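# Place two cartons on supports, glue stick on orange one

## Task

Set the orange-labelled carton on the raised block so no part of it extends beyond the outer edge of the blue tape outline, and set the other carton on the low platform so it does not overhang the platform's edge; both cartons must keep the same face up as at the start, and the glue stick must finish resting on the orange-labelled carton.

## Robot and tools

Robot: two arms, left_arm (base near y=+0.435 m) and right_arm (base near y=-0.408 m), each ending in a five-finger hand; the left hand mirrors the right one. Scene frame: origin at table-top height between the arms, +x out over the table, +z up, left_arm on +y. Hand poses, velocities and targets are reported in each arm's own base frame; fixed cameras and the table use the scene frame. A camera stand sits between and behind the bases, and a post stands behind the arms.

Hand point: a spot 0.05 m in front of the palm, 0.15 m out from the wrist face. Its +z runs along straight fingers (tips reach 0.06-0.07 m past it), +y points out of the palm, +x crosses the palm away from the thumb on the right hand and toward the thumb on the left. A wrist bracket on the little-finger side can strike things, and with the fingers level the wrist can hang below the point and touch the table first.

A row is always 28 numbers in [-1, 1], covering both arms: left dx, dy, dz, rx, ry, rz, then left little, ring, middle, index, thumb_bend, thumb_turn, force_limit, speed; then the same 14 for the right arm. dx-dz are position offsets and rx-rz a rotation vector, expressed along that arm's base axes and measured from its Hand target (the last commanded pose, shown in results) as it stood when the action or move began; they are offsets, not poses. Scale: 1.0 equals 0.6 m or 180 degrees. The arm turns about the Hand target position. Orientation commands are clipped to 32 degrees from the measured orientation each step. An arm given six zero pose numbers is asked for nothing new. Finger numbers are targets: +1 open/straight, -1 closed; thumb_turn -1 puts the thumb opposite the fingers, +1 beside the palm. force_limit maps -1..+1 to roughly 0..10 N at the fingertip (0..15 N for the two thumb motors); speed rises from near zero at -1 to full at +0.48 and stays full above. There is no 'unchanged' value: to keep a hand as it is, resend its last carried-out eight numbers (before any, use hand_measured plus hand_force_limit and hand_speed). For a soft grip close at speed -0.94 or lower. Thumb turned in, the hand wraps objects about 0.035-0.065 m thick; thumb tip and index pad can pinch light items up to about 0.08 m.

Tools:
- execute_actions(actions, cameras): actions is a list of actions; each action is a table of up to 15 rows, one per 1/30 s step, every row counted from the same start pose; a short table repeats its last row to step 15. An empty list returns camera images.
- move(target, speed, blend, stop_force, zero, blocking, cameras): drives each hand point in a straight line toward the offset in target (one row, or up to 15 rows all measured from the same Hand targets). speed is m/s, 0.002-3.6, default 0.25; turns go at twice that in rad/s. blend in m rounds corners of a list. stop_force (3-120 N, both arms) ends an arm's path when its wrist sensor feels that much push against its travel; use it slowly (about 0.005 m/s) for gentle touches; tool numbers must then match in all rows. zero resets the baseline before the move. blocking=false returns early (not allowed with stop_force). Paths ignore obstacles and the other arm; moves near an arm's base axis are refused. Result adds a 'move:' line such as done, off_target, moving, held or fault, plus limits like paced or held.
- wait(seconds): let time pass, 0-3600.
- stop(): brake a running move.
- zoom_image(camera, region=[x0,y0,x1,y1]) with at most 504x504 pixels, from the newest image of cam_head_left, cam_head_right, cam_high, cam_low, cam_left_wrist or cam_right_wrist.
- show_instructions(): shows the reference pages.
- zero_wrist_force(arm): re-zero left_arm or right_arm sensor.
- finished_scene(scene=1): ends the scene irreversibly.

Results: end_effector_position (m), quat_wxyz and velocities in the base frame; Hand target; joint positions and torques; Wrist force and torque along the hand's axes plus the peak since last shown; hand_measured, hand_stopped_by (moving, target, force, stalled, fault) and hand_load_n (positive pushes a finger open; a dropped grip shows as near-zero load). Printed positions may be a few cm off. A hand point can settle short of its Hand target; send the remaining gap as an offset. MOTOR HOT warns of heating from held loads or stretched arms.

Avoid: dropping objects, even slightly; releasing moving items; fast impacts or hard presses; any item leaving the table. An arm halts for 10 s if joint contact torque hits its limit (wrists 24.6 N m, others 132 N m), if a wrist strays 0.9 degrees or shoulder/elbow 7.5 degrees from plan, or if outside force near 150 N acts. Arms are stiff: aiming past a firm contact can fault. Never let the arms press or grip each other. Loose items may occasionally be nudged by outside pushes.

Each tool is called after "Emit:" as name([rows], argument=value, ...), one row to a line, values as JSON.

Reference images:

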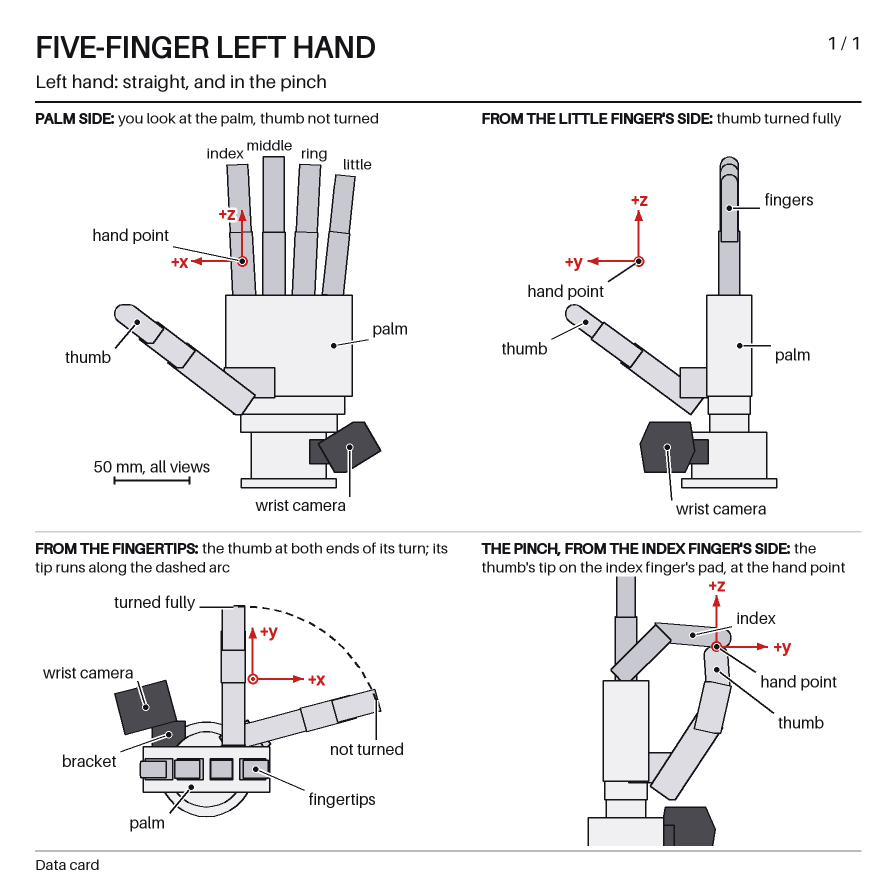

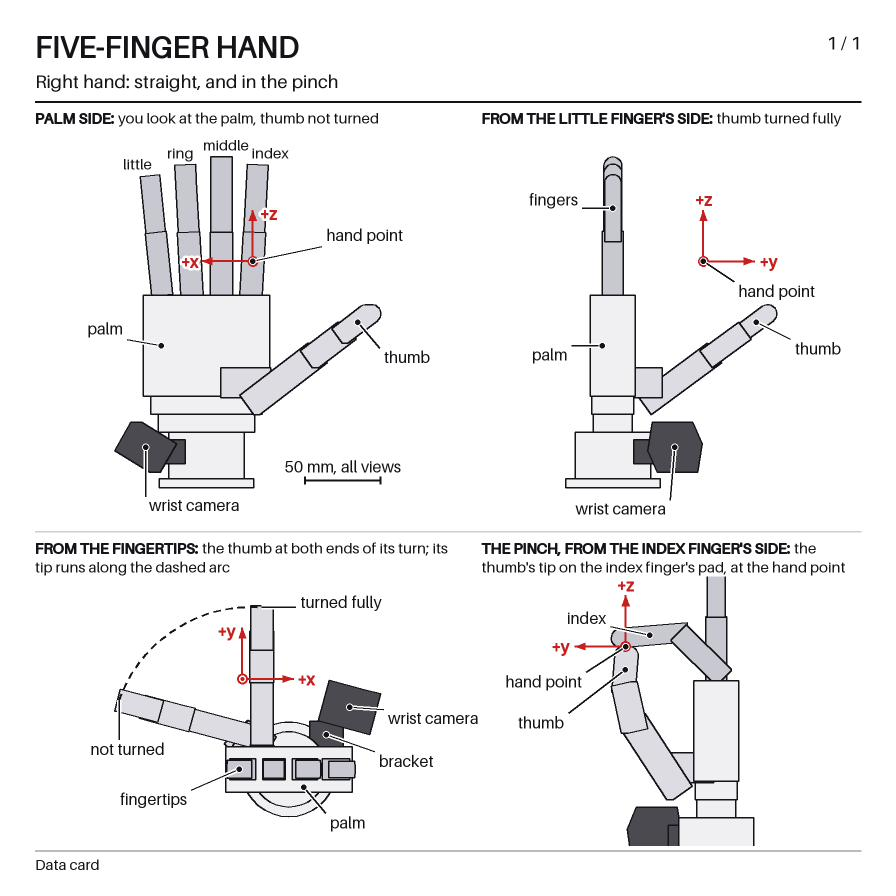

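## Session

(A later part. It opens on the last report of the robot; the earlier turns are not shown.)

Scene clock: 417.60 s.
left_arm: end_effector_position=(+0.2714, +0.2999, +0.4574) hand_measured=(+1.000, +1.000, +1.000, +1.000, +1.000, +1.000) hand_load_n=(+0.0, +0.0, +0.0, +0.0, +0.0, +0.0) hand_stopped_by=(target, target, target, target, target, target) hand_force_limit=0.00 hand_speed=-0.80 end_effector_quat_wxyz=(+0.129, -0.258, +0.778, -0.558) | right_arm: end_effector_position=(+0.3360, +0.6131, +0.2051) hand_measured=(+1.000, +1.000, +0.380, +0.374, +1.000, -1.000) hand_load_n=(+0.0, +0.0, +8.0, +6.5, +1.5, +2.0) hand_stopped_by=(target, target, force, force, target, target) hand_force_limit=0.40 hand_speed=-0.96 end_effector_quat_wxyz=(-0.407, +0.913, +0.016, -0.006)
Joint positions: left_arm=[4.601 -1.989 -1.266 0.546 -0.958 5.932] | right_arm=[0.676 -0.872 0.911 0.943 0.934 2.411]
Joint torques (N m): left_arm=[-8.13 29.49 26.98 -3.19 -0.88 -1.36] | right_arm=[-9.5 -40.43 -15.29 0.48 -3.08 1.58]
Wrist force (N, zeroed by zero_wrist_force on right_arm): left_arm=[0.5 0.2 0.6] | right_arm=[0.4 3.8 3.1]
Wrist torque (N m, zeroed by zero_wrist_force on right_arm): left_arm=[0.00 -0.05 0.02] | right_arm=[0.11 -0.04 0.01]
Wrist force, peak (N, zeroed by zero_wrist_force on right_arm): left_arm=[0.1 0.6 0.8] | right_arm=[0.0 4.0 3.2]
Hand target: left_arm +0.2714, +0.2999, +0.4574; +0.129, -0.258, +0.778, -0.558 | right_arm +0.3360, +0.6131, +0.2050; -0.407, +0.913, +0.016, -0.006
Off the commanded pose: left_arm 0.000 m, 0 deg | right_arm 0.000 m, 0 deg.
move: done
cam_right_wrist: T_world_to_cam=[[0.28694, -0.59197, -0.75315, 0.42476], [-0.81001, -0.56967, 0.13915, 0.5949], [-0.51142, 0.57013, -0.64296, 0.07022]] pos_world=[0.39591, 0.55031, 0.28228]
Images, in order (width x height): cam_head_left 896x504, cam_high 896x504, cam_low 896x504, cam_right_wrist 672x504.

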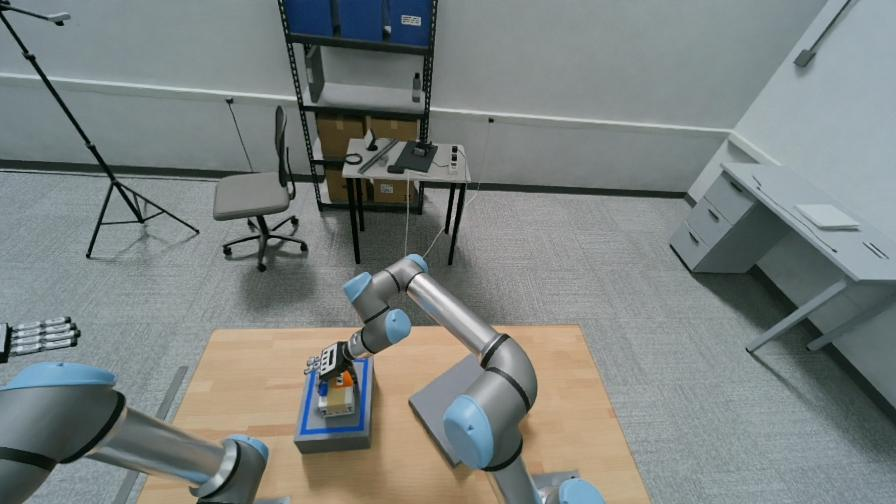

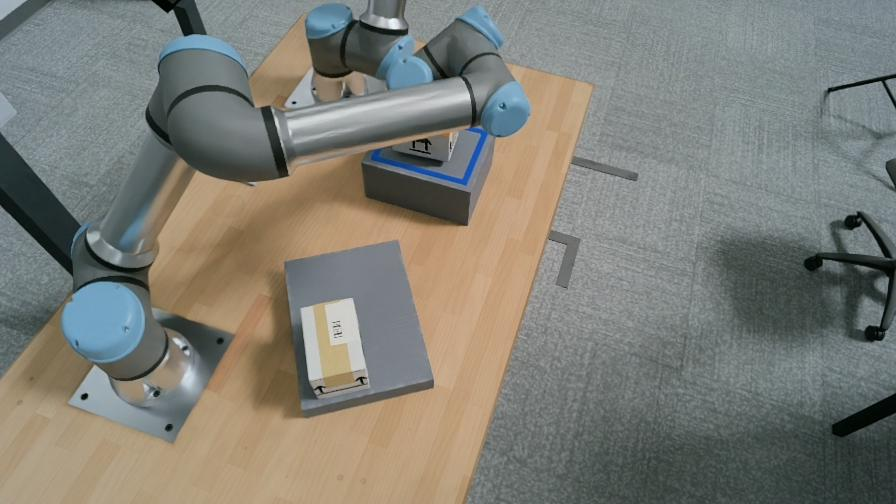

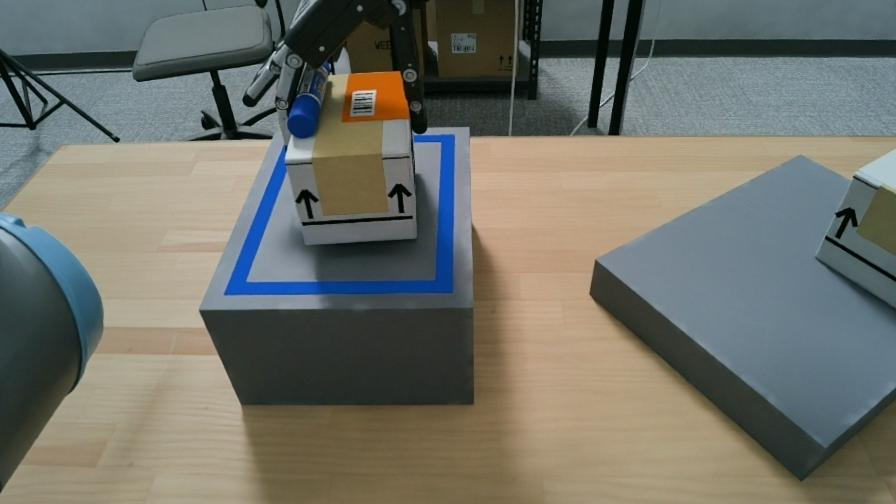

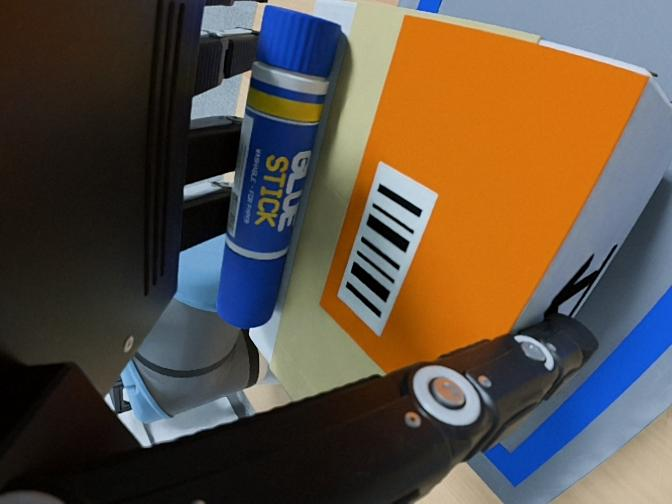

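Emit:
zero_wrist_force(arm="right_arm")

Emit:
move(target=[0,0,0,0,0,0,1,1,1,1,1,1,0,-0.8, 0,0,-0.045,0,0,0,1,1,0.05,0.05,1,-1,0.4,-0.96], speed=0.01, stop_force=3, cameras=["cam_right_wrist","cam_low","cam_head_left"])

Wrist force sensor zeroed.

Scene clock: 427.60 s.
left_arm: end_effector_position=(+0.2714, +0.2999, +0.4574) hand_measured=(+1.000, +1.000, +1.000, +1.000, +1.000, +1.000) hand_load_n=(+0.0, +0.0, +0.0, +0.0, +0.0, -0.5) hand_stopped_by=(target, target, target, target, target, target) hand_force_limit=0.00 hand_speed=-0.80 end_effector_quat_wxyz=(+0.129, -0.258, +0.778, -0.558) | right_arm: end_effector_position=(+0.3360, +0.6131, +0.1899) hand_measured=(+1.000, +1.000, +0.380, +0.374, +1.000, -1.000) hand_load_n=(+0.0, +0.0, +7.5, +6.5, +1.5, +2.0) hand_stopped_by=(target, target, force, force, target, target) hand_force_limit=0.40 hand_speed=-0.96 end_effector_quat_wxyz=(-0.407, +0.913, +0.016, -0.006)
Joint positions: left_arm=[4.601 -1.989 -1.266 0.546 -0.958 5.932] | right_arm=[0.676 -0.869 0.945 0.906 0.934 2.411]
Joint torques (N m): left_arm=[-8.17 29.45 27.18 -3.08 -0.93 -1.52] | right_arm=[-7.73 -51.2 -28.36 2.87 0.62 -0.4]
Wrist force (N, zeroed by zero_wrist_force on right_arm): left_arm=[0.2 0.4 0.6] | right_arm=[-0.5 -1.6 -2.6]
Wrist torque (N m, zeroed by zero_wrist_force on right_arm): left_arm=[0.04 0.00 0.00] | right_arm=[-0.01 0.13 -0.05]
Wrist force, peak (N, zeroed by zero_wrist_force on right_arm): left_arm=[0.4 0.6 0.8] | right_arm=[0.0 -8.5 -9.6]
Hand target: left_arm +0.2714, +0.2999, +0.4574; +0.129, -0.258, +0.778, -0.558 | right_arm +0.3360, +0.6131, +0.1899; -0.407, +0.913, +0.016, -0.006 (not the last commanded pose)
Off the commanded pose: left_arm 0.000 m, 0 deg | right_arm 0.012 m, 0 deg.
move: contact (right_arm)
cam_right_wrist: T_world_to_cam=[[0.28689, -0.59191, -0.75322, 0.41332], [-0.80996, -0.56972, 0.13921, 0.59701], [-0.51152, 0.57014, -0.64287, 0.06046]] pos_world=[0.39591, 0.55031, 0.26708]
Images, in order (width x height): cam_head_left 896x504, cam_low 896x504, cam_right_wrist 672x504.

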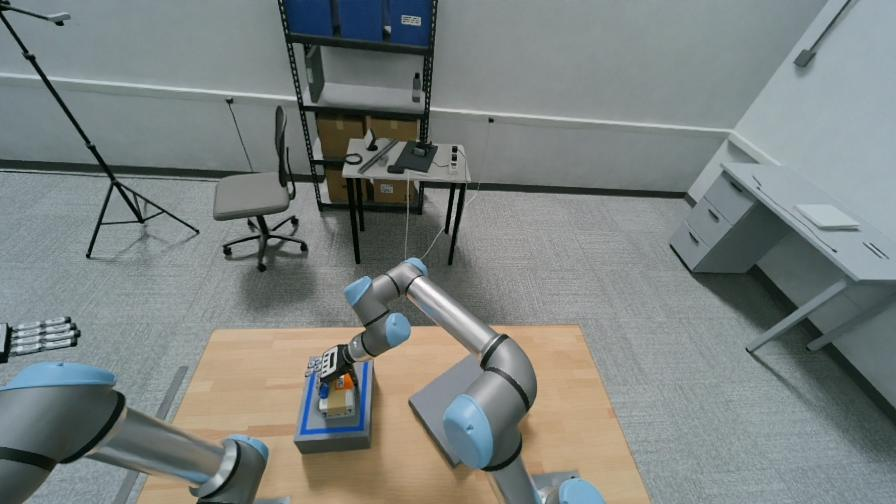

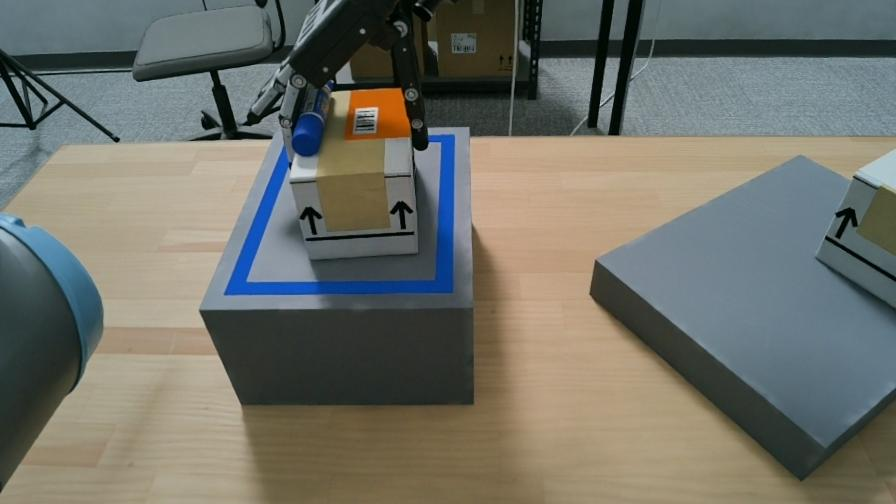

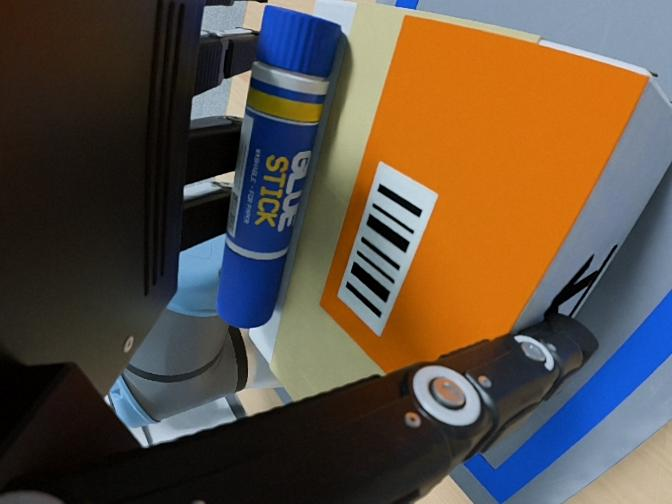

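Emit:
zoom_image(camera="cam_low", region=[230, 70, 470, 300])

Scaled by 2.100 from the camera's image (finer frame: 1280x720).

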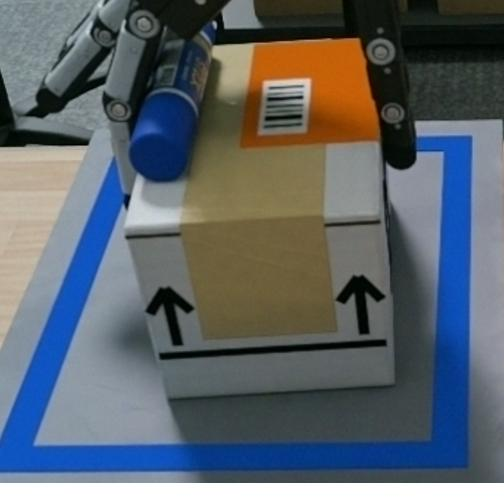

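Emit:
move(target=[0,0,0,0,0,0,1,1,1,1,1,1,0,-0.8, 0,0,-0.004,0,0,0,1,1,0.05,0.05,1,-1,0.4,-0.96], speed=0.003, stop_force=5, zero=false, cameras=["cam_low"])

Emit:
zoom_image(camera="cam_low", region=[230, 70, 470, 300])

Scene clock: 433.03 s.
left_arm: end_effector_position=(+0.2714, +0.2999, +0.4574) hand_measured=(+1.000, +1.000, +1.000, +1.000, +1.000, +1.000) hand_load_n=(+0.0, -0.5, +0.0, +0.0, +0.0, -0.5) hand_stopped_by=(target, target, target, target, target, target) hand_force_limit=0.00 hand_speed=-0.80 end_effector_quat_wxyz=(+0.129, -0.258, +0.778, -0.558) | right_arm: end_effector_position=(+0.3360, +0.6132, +0.1898) hand_measured=(+1.000, +1.000, +0.380, +0.374, +1.000, -1.000) hand_load_n=(+0.0, +0.0, +7.0, +6.5, +1.5, +2.0) hand_stopped_by=(target, target, force, force, target, target) hand_force_limit=0.40 hand_speed=-0.96 end_effector_quat_wxyz=(-0.407, +0.913, +0.016, -0.006)
Joint positions: left_arm=[4.601 -1.989 -1.266 0.546 -0.958 5.932] | right_arm=[0.676 -0.869 0.945 0.905 0.934 2.411]
Joint torques (N m): left_arm=[-7.58 30 27.13 -3.11 -0.99 -1.34] | right_arm=[-7.61 -42.92 -28.61 2.84 0.97 -0.48]
Wrist force (N, zeroed by zero_wrist_force on right_arm): left_arm=[0.3 0.6 0.7] | right_arm=[-1.3 -2.4 -3.9]
Wrist torque (N m, zeroed by zero_wrist_force on right_arm): left_arm=[0.04 0.00 0.00] | right_arm=[0.03 0.18 -0.08]
Wrist force, peak (N, zeroed by zero_wrist_force on right_arm): left_arm=[0.1 0.6 0.8] | right_arm=[-1.1 -5.6 -6.8]
Hand target: left_arm +0.2714, +0.2999, +0.4574; +0.129, -0.258, +0.778, -0.558 | right_arm +0.3360, +0.6132, +0.1898; -0.407, +0.913, +0.016, -0.006 (not the last commanded pose)
Off the commanded pose: left_arm 0.000 m, 0 deg | right_arm 0.002 m, 0 deg.
move: contact (right_arm)

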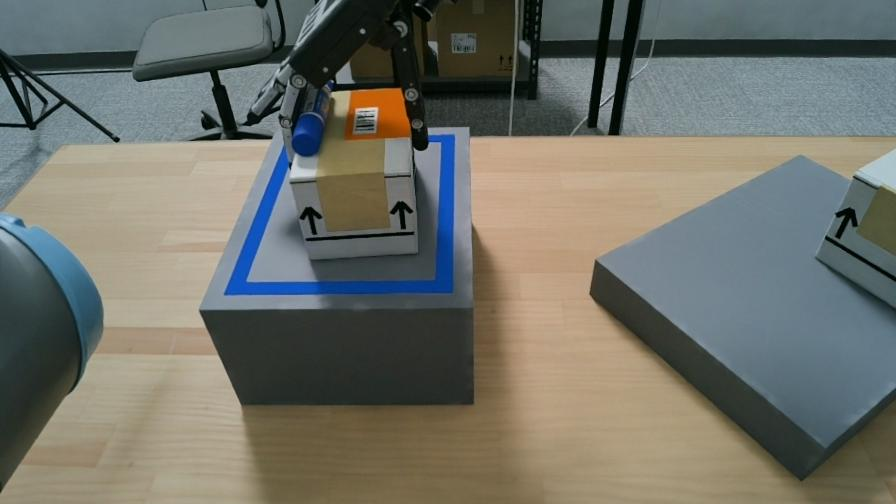

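Scaled by 2.100 from the camera's image (finer frame: 1280x720).

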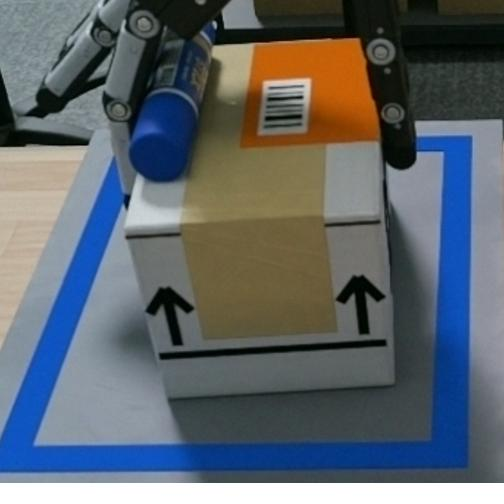

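Emit:
execute_actions([
  [[0,0,0,0,0,0,1,1,1,1,1,1,0,-0.8, 0,0,0,0,0,0,1,1,0.5,0.5,1,-1,0.4,-0.94]],
  [[0,0,0,0,0,0,1,1,1,1,1,1,0,-0.8, 0,0,0,0,0,0,1,1,0.5,0.5,1,-1,0.4,-0.94]],
  [[0,0,0,0,0,0,1,1,1,1,1,1,0,-0.8, 0,0,0,0,0,0,1,1,0.5,0.5,1,-1,0.4,-0.94]],
], cameras=["cam_right_wrist","cam_low"])

Scene clock: 436.80 s.
left_arm: end_effector_position=(+0.2714, +0.2999, +0.4574) hand_measured=(+1.000, +1.000, +1.000, +1.000, +1.000, +1.000) hand_load_n=(+0.0, +0.0, +0.0, +0.0, +0.0, +0.0) hand_stopped_by=(target, target, target, target, target, target) hand_force_limit=0.00 hand_speed=-0.80 end_effector_quat_wxyz=(+0.129, -0.258, +0.778, -0.558) | right_arm: end_effector_position=(+0.3360, +0.6132, +0.1898) hand_measured=(+1.000, +1.000, +0.500, +0.500, +1.000, -1.000) hand_load_n=(+0.0, +0.0, +0.0, +0.0, +0.0, +0.0) hand_stopped_by=(target, target, target, target, target, target) hand_force_limit=0.40 hand_speed=-0.94 end_effector_quat_wxyz=(-0.407, +0.913, +0.016, -0.006)
Joint positions: left_arm=[4.601 -1.989 -1.266 0.546 -0.958 5.932] | right_arm=[0.676 -0.869 0.945 0.905 0.934 2.411]
Joint torques (N m): left_arm=[-6.66 29.65 27.69 -2.97 -1.06 -1.36] | right_arm=[-7.31 -42.42 -25.86 0.18 0.41 0.02]
Wrist force (N, zeroed by zero_wrist_force on right_arm): left_arm=[0.1 0.4 0.4] | right_arm=[-0.5 -1.9 -3.3]
Wrist torque (N m, zeroed by zero_wrist_force on right_arm): left_arm=[0.03 0.02 0.00] | right_arm=[-0.03 0.10 -0.03]
Wrist force, peak (N, zeroed by zero_wrist_force on right_arm): left_arm=[0.3 0.4 0.9] | right_arm=[-0.7 -1.8 -5.4]
Hand target: left_arm +0.2714, +0.2999, +0.4574; +0.129, -0.258, +0.778, -0.558 | right_arm +0.3360, +0.6132, +0.1898; -0.407, +0.913, +0.016, -0.006
Off the commanded pose: left_arm 0.000 m, 0 deg | right_arm 0.000 m, 0 deg.
Step readings (end_effector_position of left_arm | right_arm):
0: (+0.2714, +0.2999, +0.4574) | (+0.3360, +0.6132, +0.1898)
1: (+0.2714, +0.2999, +0.4574) | (+0.3360, +0.6132, +0.1898)
2: (+0.2714, +0.2999, +0.4574) | (+0.3360, +0.6132, +0.1898)
4: (+0.2714, +0.2999, +0.4574) | (+0.3360, +0.6131, +0.1898)
8: (+0.2714, +0.2999, +0.4574) | (+0.3360, +0.6131, +0.1898)
15: (+0.2714, +0.2999, +0.4574) | (+0.3360, +0.6131, +0.1898)
16: (+0.2714, +0.2999, +0.4574) | (+0.3360, +0.6131, +0.1898)
17: (+0.2714, +0.2999, +0.4574) | (+0.3360, +0.6131, +0.1898)
19: (+0.2714, +0.2999, +0.4574) | (+0.3360, +0.6131, +0.1898)
23: (+0.2714, +0.2999, +0.4574) | (+0.3360, +0.6132, +0.1898)
30: (+0.2714, +0.2999, +0.4574) | (+0.3360, +0.6131, +0.1898)
31: (+0.2714, +0.2999, +0.4574) | (+0.3360, +0.6132, +0.1898)
32: (+0.2714, +0.2999, +0.4574) | (+0.3360, +0.6131, +0.1898)
34: (+0.2714, +0.2999, +0.4574) | (+0.3360, +0.6131, +0.1898)
38: (+0.2714, +0.2999, +0.4574) | (+0.3360, +0.6131, +0.1898)
45: (+0.2714, +0.2999, +0.4574) | (+0.3360, +0.6132, +0.1898)
cam_right_wrist: T_world_to_cam=[[0.287, -0.59193, -0.75316, 0.41319], [-0.80999, -0.56971, 0.13909, 0.59706], [-0.51142, 0.57013, -0.64296, 0.06039]] pos_world=[0.39591, 0.55031, 0.26698]
Images, in order (width x height): cam_low 896x504, cam_right_wrist 672x504.

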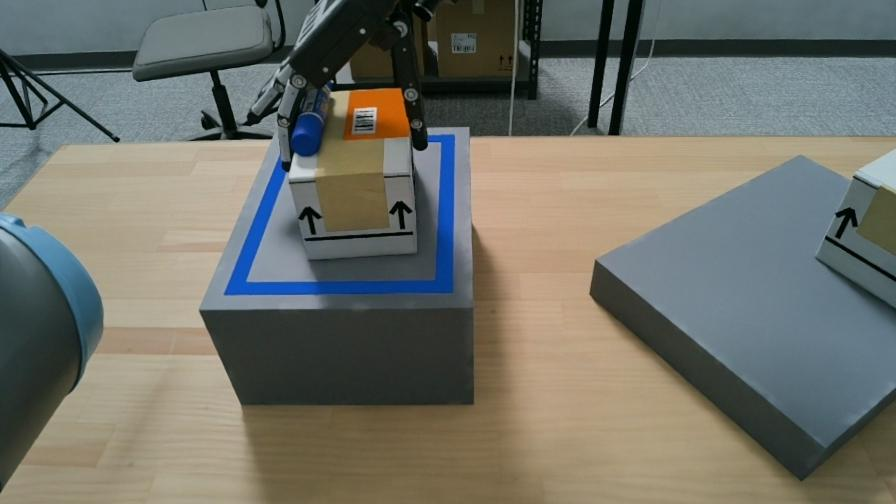

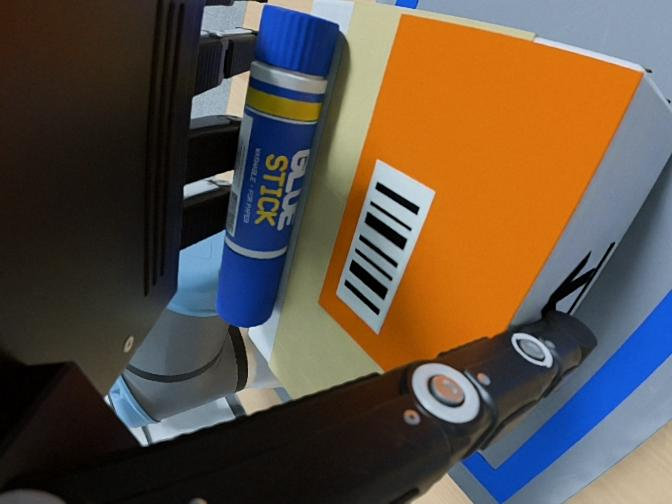

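Emit:
execute_actions([
  [[0,0,0,0,0,0,1,1,1,1,1,1,0,-0.8, 0,0,0,0,0,0,1,1,0.75,0.75,1,-1,0.4,-0.9]],
  [[0,0,0,0,0,0,1,1,1,1,1,1,0,-0.8, 0,0,0,0,0,0,1,1,0.75,0.75,1,-1,0.4,-0.9]],
  [[0,0,0,0,0,0,1,1,1,1,1,1,0,-0.8, 0,0,0,0,0,0,1,1,1,1,1,-1,0.4,-0.8]],
  [[0,0,0,0,0,0,1,1,1,1,1,1,0,-0.8, 0,0,0,0,0,0,1,1,1,1,1,-1,0.4,-0.8]],
], cameras=["cam_right_wrist","cam_low"])

Scene clock: 440.67 s.
left_arm: end_effector_position=(+0.2714, +0.2999, +0.4574) hand_measured=(+1.000, +1.000, +1.000, +1.000, +1.000, +1.000) hand_load_n=(+0.0, +0.0, +0.0, +0.0, +0.0, +0.0) hand_stopped_by=(target, target, target, target, target, target) hand_force_limit=0.00 hand_speed=-0.80 end_effector_quat_wxyz=(+0.129, -0.258, +0.778, -0.558) | right_arm: end_effector_position=(+0.3360, +0.6132, +0.1898) hand_measured=(+1.000, +1.000, +1.000, +1.000, +1.000, -1.000) hand_load_n=(+0.0, +0.0, +0.0, -0.5, +0.0, +0.0) hand_stopped_by=(target, target, target, target, target, target) hand_force_limit=0.40 hand_speed=-0.80 end_effector_quat_wxyz=(-0.407, +0.913, +0.016, -0.006)
Joint positions: left_arm=[4.601 -1.989 -1.266 0.546 -0.958 5.932] | right_arm=[0.676 -0.869 0.945 0.905 0.934 2.411]
Joint torques (N m): left_arm=[-7.56 29.75 26.58 -2.9 -0.94 -1.29] | right_arm=[-7.51 -51.31 -25.17 0.32 -1.25 -0.33]
Wrist force (N, zeroed by zero_wrist_force on right_arm): left_arm=[0.2 0.5 0.6] | right_arm=[-0.8 -2.3 -3.4]
Wrist torque (N m, zeroed by zero_wrist_force on right_arm): left_arm=[0.04 0.00 0.00] | right_arm=[-0.09 0.15 -0.06]
Wrist force, peak (N, zeroed by zero_wrist_force on right_arm): left_arm=[0.2 0.5 0.9] | right_arm=[-0.6 -2.5 -3.9]
Hand target: left_arm +0.2714, +0.2999, +0.4574; +0.129, -0.258, +0.778, -0.558 | right_arm +0.3360, +0.6132, +0.1898; -0.407, +0.913, +0.016, -0.006
Off the commanded pose: left_arm 0.000 m, 0 deg | right_arm 0.000 m, 0 deg.
Step readings (end_effector_position of left_arm | right_arm):
0: (+0.2714, +0.2999, +0.4574) | (+0.3360, +0.6132, +0.1898)
1: (+0.2714, +0.2999, +0.4574) | (+0.3360, +0.6132, +0.1898)
2: (+0.2714, +0.2999, +0.4574) | (+0.3360, +0.6132, +0.1898)
4: (+0.2714, +0.2999, +0.4574) | (+0.3360, +0.6132, +0.1898)
8: (+0.2714, +0.2999, +0.4574) | (+0.3360, +0.6132, +0.1898)
15: (+0.2714, +0.2999, +0.4574) | (+0.3360, +0.6132, +0.1898)
16: (+0.2714, +0.2999, +0.4574) | (+0.3360, +0.6132, +0.1898)
17: (+0.2714, +0.2999, +0.4574) | (+0.3360, +0.6132, +0.1898)
19: (+0.2714, +0.2999, +0.4574) | (+0.3360, +0.6132, +0.1898)
23: (+0.2714, +0.2999, +0.4574) | (+0.3360, +0.6132, +0.1898)
30: (+0.2714, +0.2999, +0.4574) | (+0.3360, +0.6132, +0.1898)
31: (+0.2714, +0.2999, +0.4574) | (+0.3360, +0.6132, +0.1898)
32: (+0.2714, +0.2999, +0.4574) | (+0.3360, +0.6132, +0.1898)
34: (+0.2714, +0.2999, +0.4574) | (+0.3360, +0.6132, +0.1898)
38: (+0.2714, +0.2999, +0.4574) | (+0.3360, +0.6132, +0.1898)
45: (+0.2714, +0.2999, +0.4574) | (+0.3360, +0.6132, +0.1898)
46: (+0.2714, +0.2999, +0.4574) | (+0.3360, +0.6132, +0.1898)
47: (+0.2714, +0.2999, +0.4574) | (+0.3360, +0.6132, +0.1898)
49: (+0.2714, +0.2999, +0.4574) | (+0.3360, +0.6132, +0.1898)
53: (+0.2714, +0.2999, +0.4574) | (+0.3360, +0.6132, +0.1898)
60: (+0.2714, +0.2999, +0.4574) | (+0.3360, +0.6132, +0.1898)
cam_right_wrist: T_world_to_cam=[[0.28697, -0.5919, -0.7532, 0.4132], [-0.81002, -0.56968, 0.13906, 0.59707], [-0.51139, 0.5702, -0.64293, 0.06033]] pos_world=[0.39591, 0.55031, 0.26698]
Images, in order (width x height): cam_low 896x504, cam_right_wrist 672x504.

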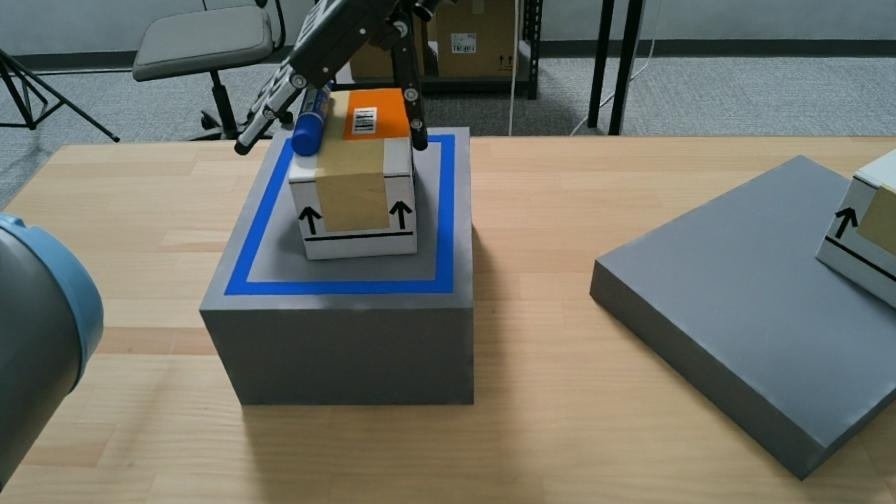

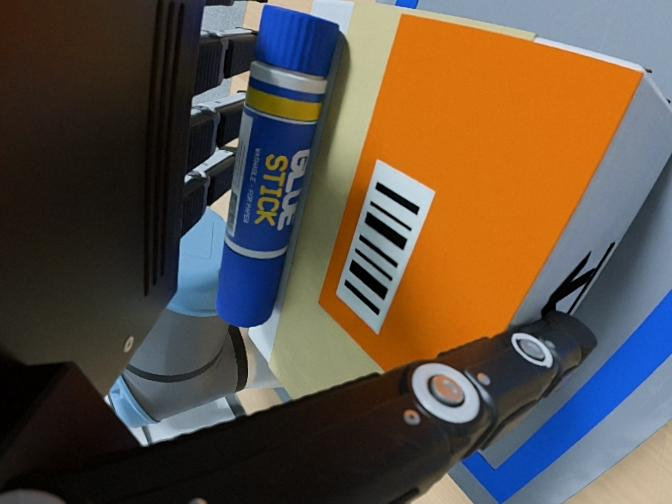

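Emit:
move([
  [0,0,0,0,0,0,1,1,1,1,1,1,0,-0.8, 0.0002,-0.0058,0,0,0,0,1,1,1,1,1,-1,0.4,-0.8],
  [0,0,0,0,0,0,1,1,1,1,1,1,0,-0.8, 0.0002,-0.0058,0.05,0,0,0,1,1,1,1,1,-1,0.4,-0.8],
], speed=0.015, cameras=["cam_right_wrist","cam_low"])

Scene clock: 444.90 s.
left_arm: end_effector_position=(+0.2714, +0.2999, +0.4574) hand_measured=(+1.000, +1.000, +1.000, +1.000, +1.000, +1.000) hand_load_n=(+0.0, +0.0, +0.0, +0.0, +0.0, -0.5) hand_stopped_by=(target, target, target, target, target, target) hand_force_limit=0.00 hand_speed=-0.80 end_effector_quat_wxyz=(+0.129, -0.258, +0.778, -0.558) | right_arm: end_effector_position=(+0.3362, +0.6097, +0.2197) hand_measured=(+1.000, +1.000, +1.000, +1.000, +1.000, -1.000) hand_load_n=(+0.0, +0.0, +0.0, +0.0, +0.0, +0.0) hand_stopped_by=(target, target, target, target, target, target) hand_force_limit=0.40 hand_speed=-0.80 end_effector_quat_wxyz=(-0.407, +0.913, +0.016, -0.006)
Joint positions: left_arm=[4.601 -1.989 -1.266 0.546 -0.958 5.932] | right_arm=[0.671 -0.88 0.888 0.976 0.931 2.406]
Joint torques (N m): left_arm=[-8.08 29.51 27.03 -3.22 -0.89 -1.32] | right_arm=[-9.24 -47.58 -28.54 2.81 -2.6 -1.07]
Wrist force (N, zeroed by zero_wrist_force on right_arm): left_arm=[0.1 0.4 0.7] | right_arm=[-0.5 -3.8 -3.2]
Wrist torque (N m, zeroed by zero_wrist_force on right_arm): left_arm=[0.02 0.03 -0.01] | right_arm=[-0.14 0.09 0.15]
Wrist force, peak (N, zeroed by zero_wrist_force on right_arm): left_arm=[0.3 0.7 0.9] | right_arm=[-0.3 -4.1 -3.2]
Hand target: left_arm +0.2714, +0.2999, +0.4574; +0.129, -0.258, +0.778, -0.558 | right_arm +0.3362, +0.6097, +0.2198; -0.407, +0.913, +0.016, -0.006
Off the commanded pose: left_arm 0.000 m, 0 deg | right_arm 0.000 m, 0 deg.
move: done
cam_right_wrist: T_world_to_cam=[[0.28686, -0.5919, -0.75323, 0.43375], [-0.81004, -0.56963, 0.13913, 0.59094], [-0.51142, 0.57024, -0.64287, 0.08164]] pos_world=[0.39601, 0.54681, 0.29698]
Images, in order (width x height): cam_low 896x504, cam_right_wrist 672x504.

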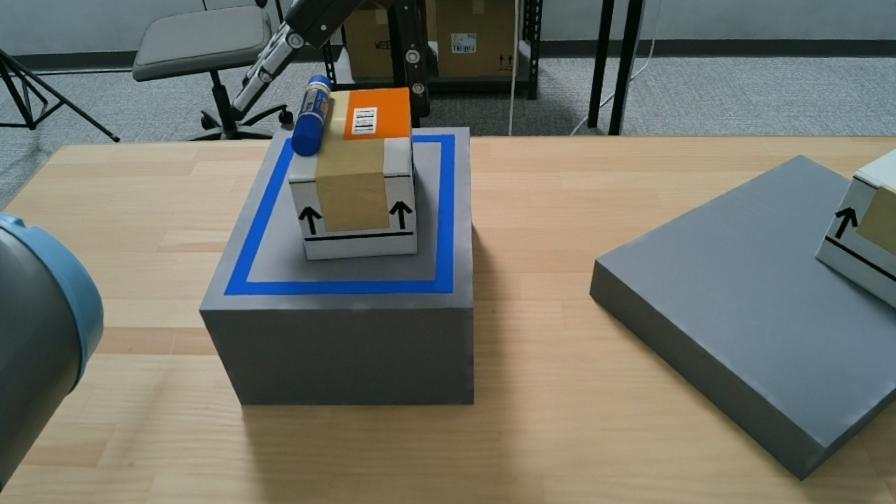

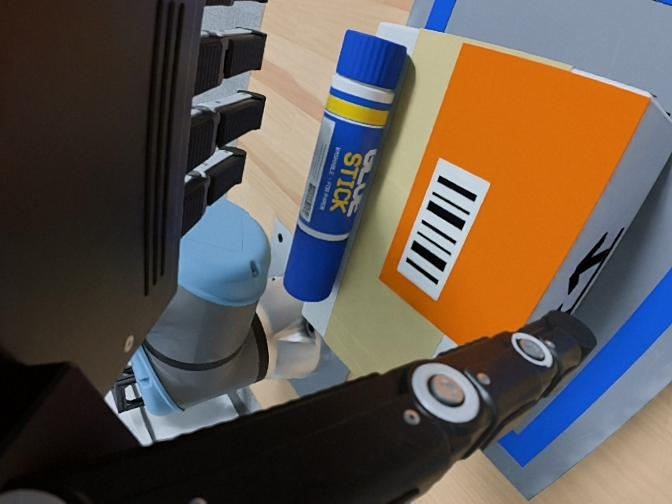

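Emit:
move([
  [0,0,0,0,0,0,1,1,1,1,1,1,0,-0.8, 0,0,0.15,0,0,0,1,1,1,1,1,-1,0.4,-0.8],
  [0,0,0,0,0,0,1,1,1,1,1,1,0,-0.8, 0,-0.35,0.22,0,0,0,1,1,1,1,1,-1,0.4,-0.8],
], speed=[0.06,0.12], blend=0.03, cameras=["all"])

Scene clock: 450.37 s.
left_arm: end_effector_position=(+0.2714, +0.2999, +0.4574) hand_measured=(+1.000, +1.000, +1.000, +1.000, +1.000, +1.000) hand_load_n=(+0.0, +0.0, +0.0, +0.0, +0.0, +0.0) hand_stopped_by=(target, target, target, target, target, target) hand_force_limit=0.00 hand_speed=-0.80 end_effector_quat_wxyz=(+0.129, -0.258, +0.778, -0.558) | right_arm: end_effector_position=(+0.3362, +0.3997, +0.3518) hand_measured=(+1.000, +1.000, +1.000, +1.000, +1.000, -1.000) hand_load_n=(+0.0, +0.0, +0.0, +0.0, +0.0, +0.0) hand_stopped_by=(target, target, target, target, target, target) hand_force_limit=0.40 hand_speed=-0.80 end_effector_quat_wxyz=(-0.407, +0.913, +0.016, -0.006)
Joint positions: left_arm=[4.601 -1.989 -1.266 0.546 -0.958 5.932] | right_arm=[0.301 -1.249 1.181 1.35 0.772 1.96]
Joint torques (N m): left_arm=[-7.51 29.92 25.97 -3.19 -0.85 -1.2] | right_arm=[-9.54 -37.31 -13.33 3.54 -3.12 -0.89]
Wrist force (N, zeroed by zero_wrist_force on right_arm): left_arm=[0.2 0.3 0.7] | right_arm=[-0.1 -3.9 -3.1]
Wrist torque (N m, zeroed by zero_wrist_force on right_arm): left_arm=[-0.01 0.01 0.01] | right_arm=[-0.18 0.01 0.12]
Wrist force, peak (N, zeroed by zero_wrist_force on right_arm): left_arm=[0.5 0.4 0.9] | right_arm=[-0.6 -4.3 -3.1]
Hand target: left_arm +0.2714, +0.2999, +0.4574; +0.129, -0.258, +0.778, -0.558 | right_arm +0.3362, +0.3997, +0.3518; -0.407, +0.913, +0.016, -0.006
Off the commanded pose: left_arm 0.000 m, 0 deg | right_arm 0.000 m, 0 deg.
move: done
cam_left_wrist: T_world_to_cam=[[0.03715, -0.38195, 0.92343, -0.31677], [-0.99928, -0.00682, 0.03738, 0.25698], [-0.00798, -0.92416, -0.38193, 0.56772]] pos_world=[0.2731, 0.40542, 0.49974]
cam_right_wrist: T_world_to_cam=[[0.2869, -0.59195, -0.75319, 0.40891], [-0.81004, -0.56963, 0.13912, 0.45302], [-0.51139, 0.5702, -0.64293, 0.28621]] pos_world=[0.39601, 0.33691, 0.42898]

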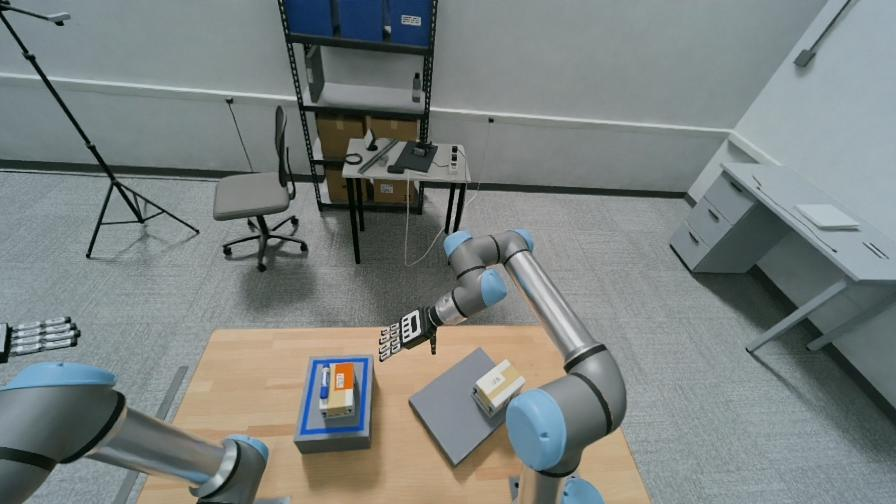

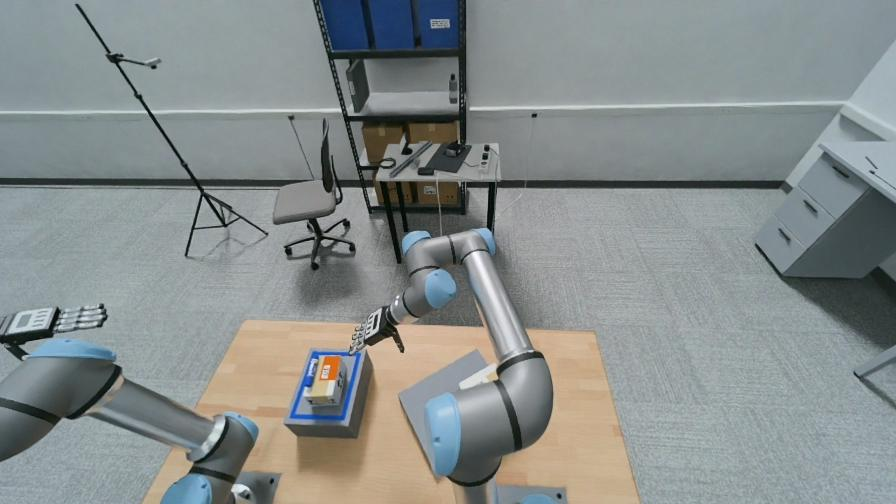

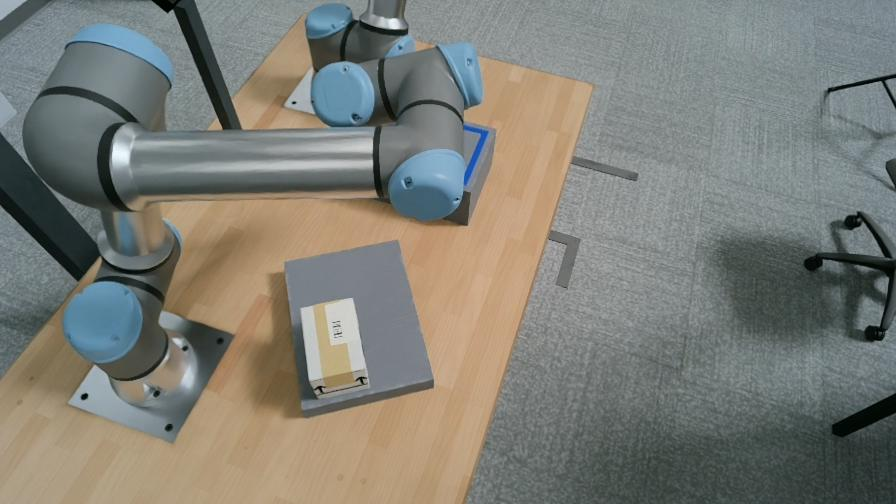

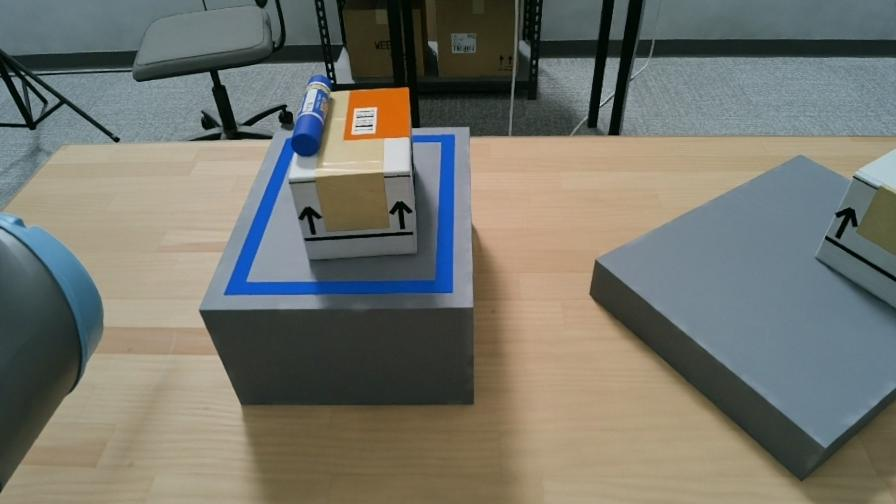

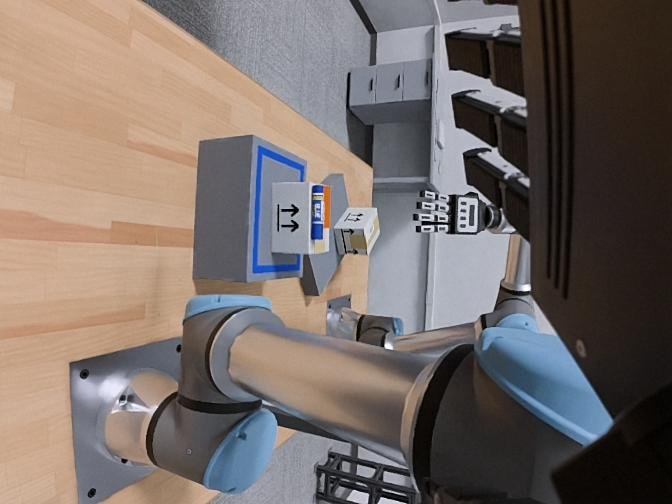

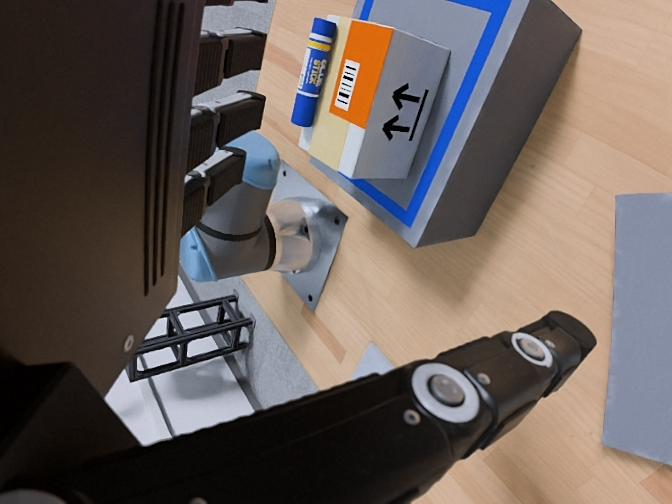

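Emit:
zoom_image(camera="cam_head_left", region=[280, 330, 400, 460])

Emit:
zoom_image(camera="cam_low", region=[200, 60, 490, 310])

Emit:
zoom_image(camera="cam_high", region=[270, 230, 450, 430])

Scaled by 3.877 from the camera's image (finer frame: 1280x720).

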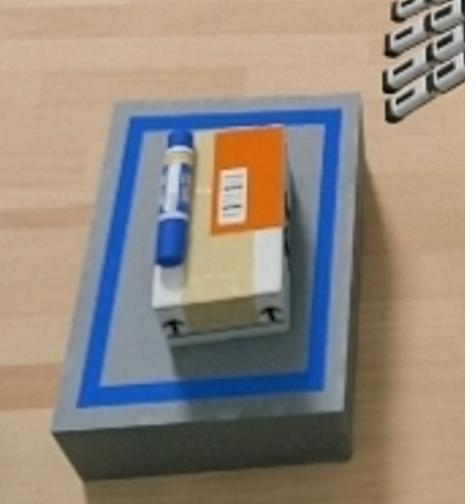

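Scaled by 1.738 from the camera's image (finer frame: 1280x720).

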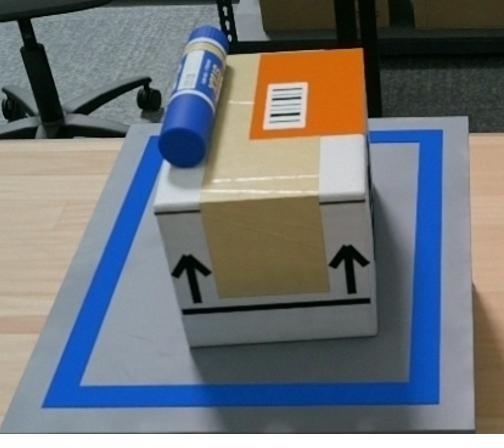

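Scaled by 2.520 from the camera's image (finer frame: 1280x720).

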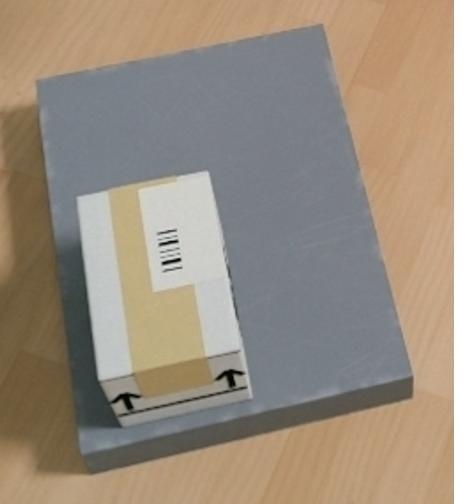

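Emit:
finished_scene()

The scene is finished: the task was done.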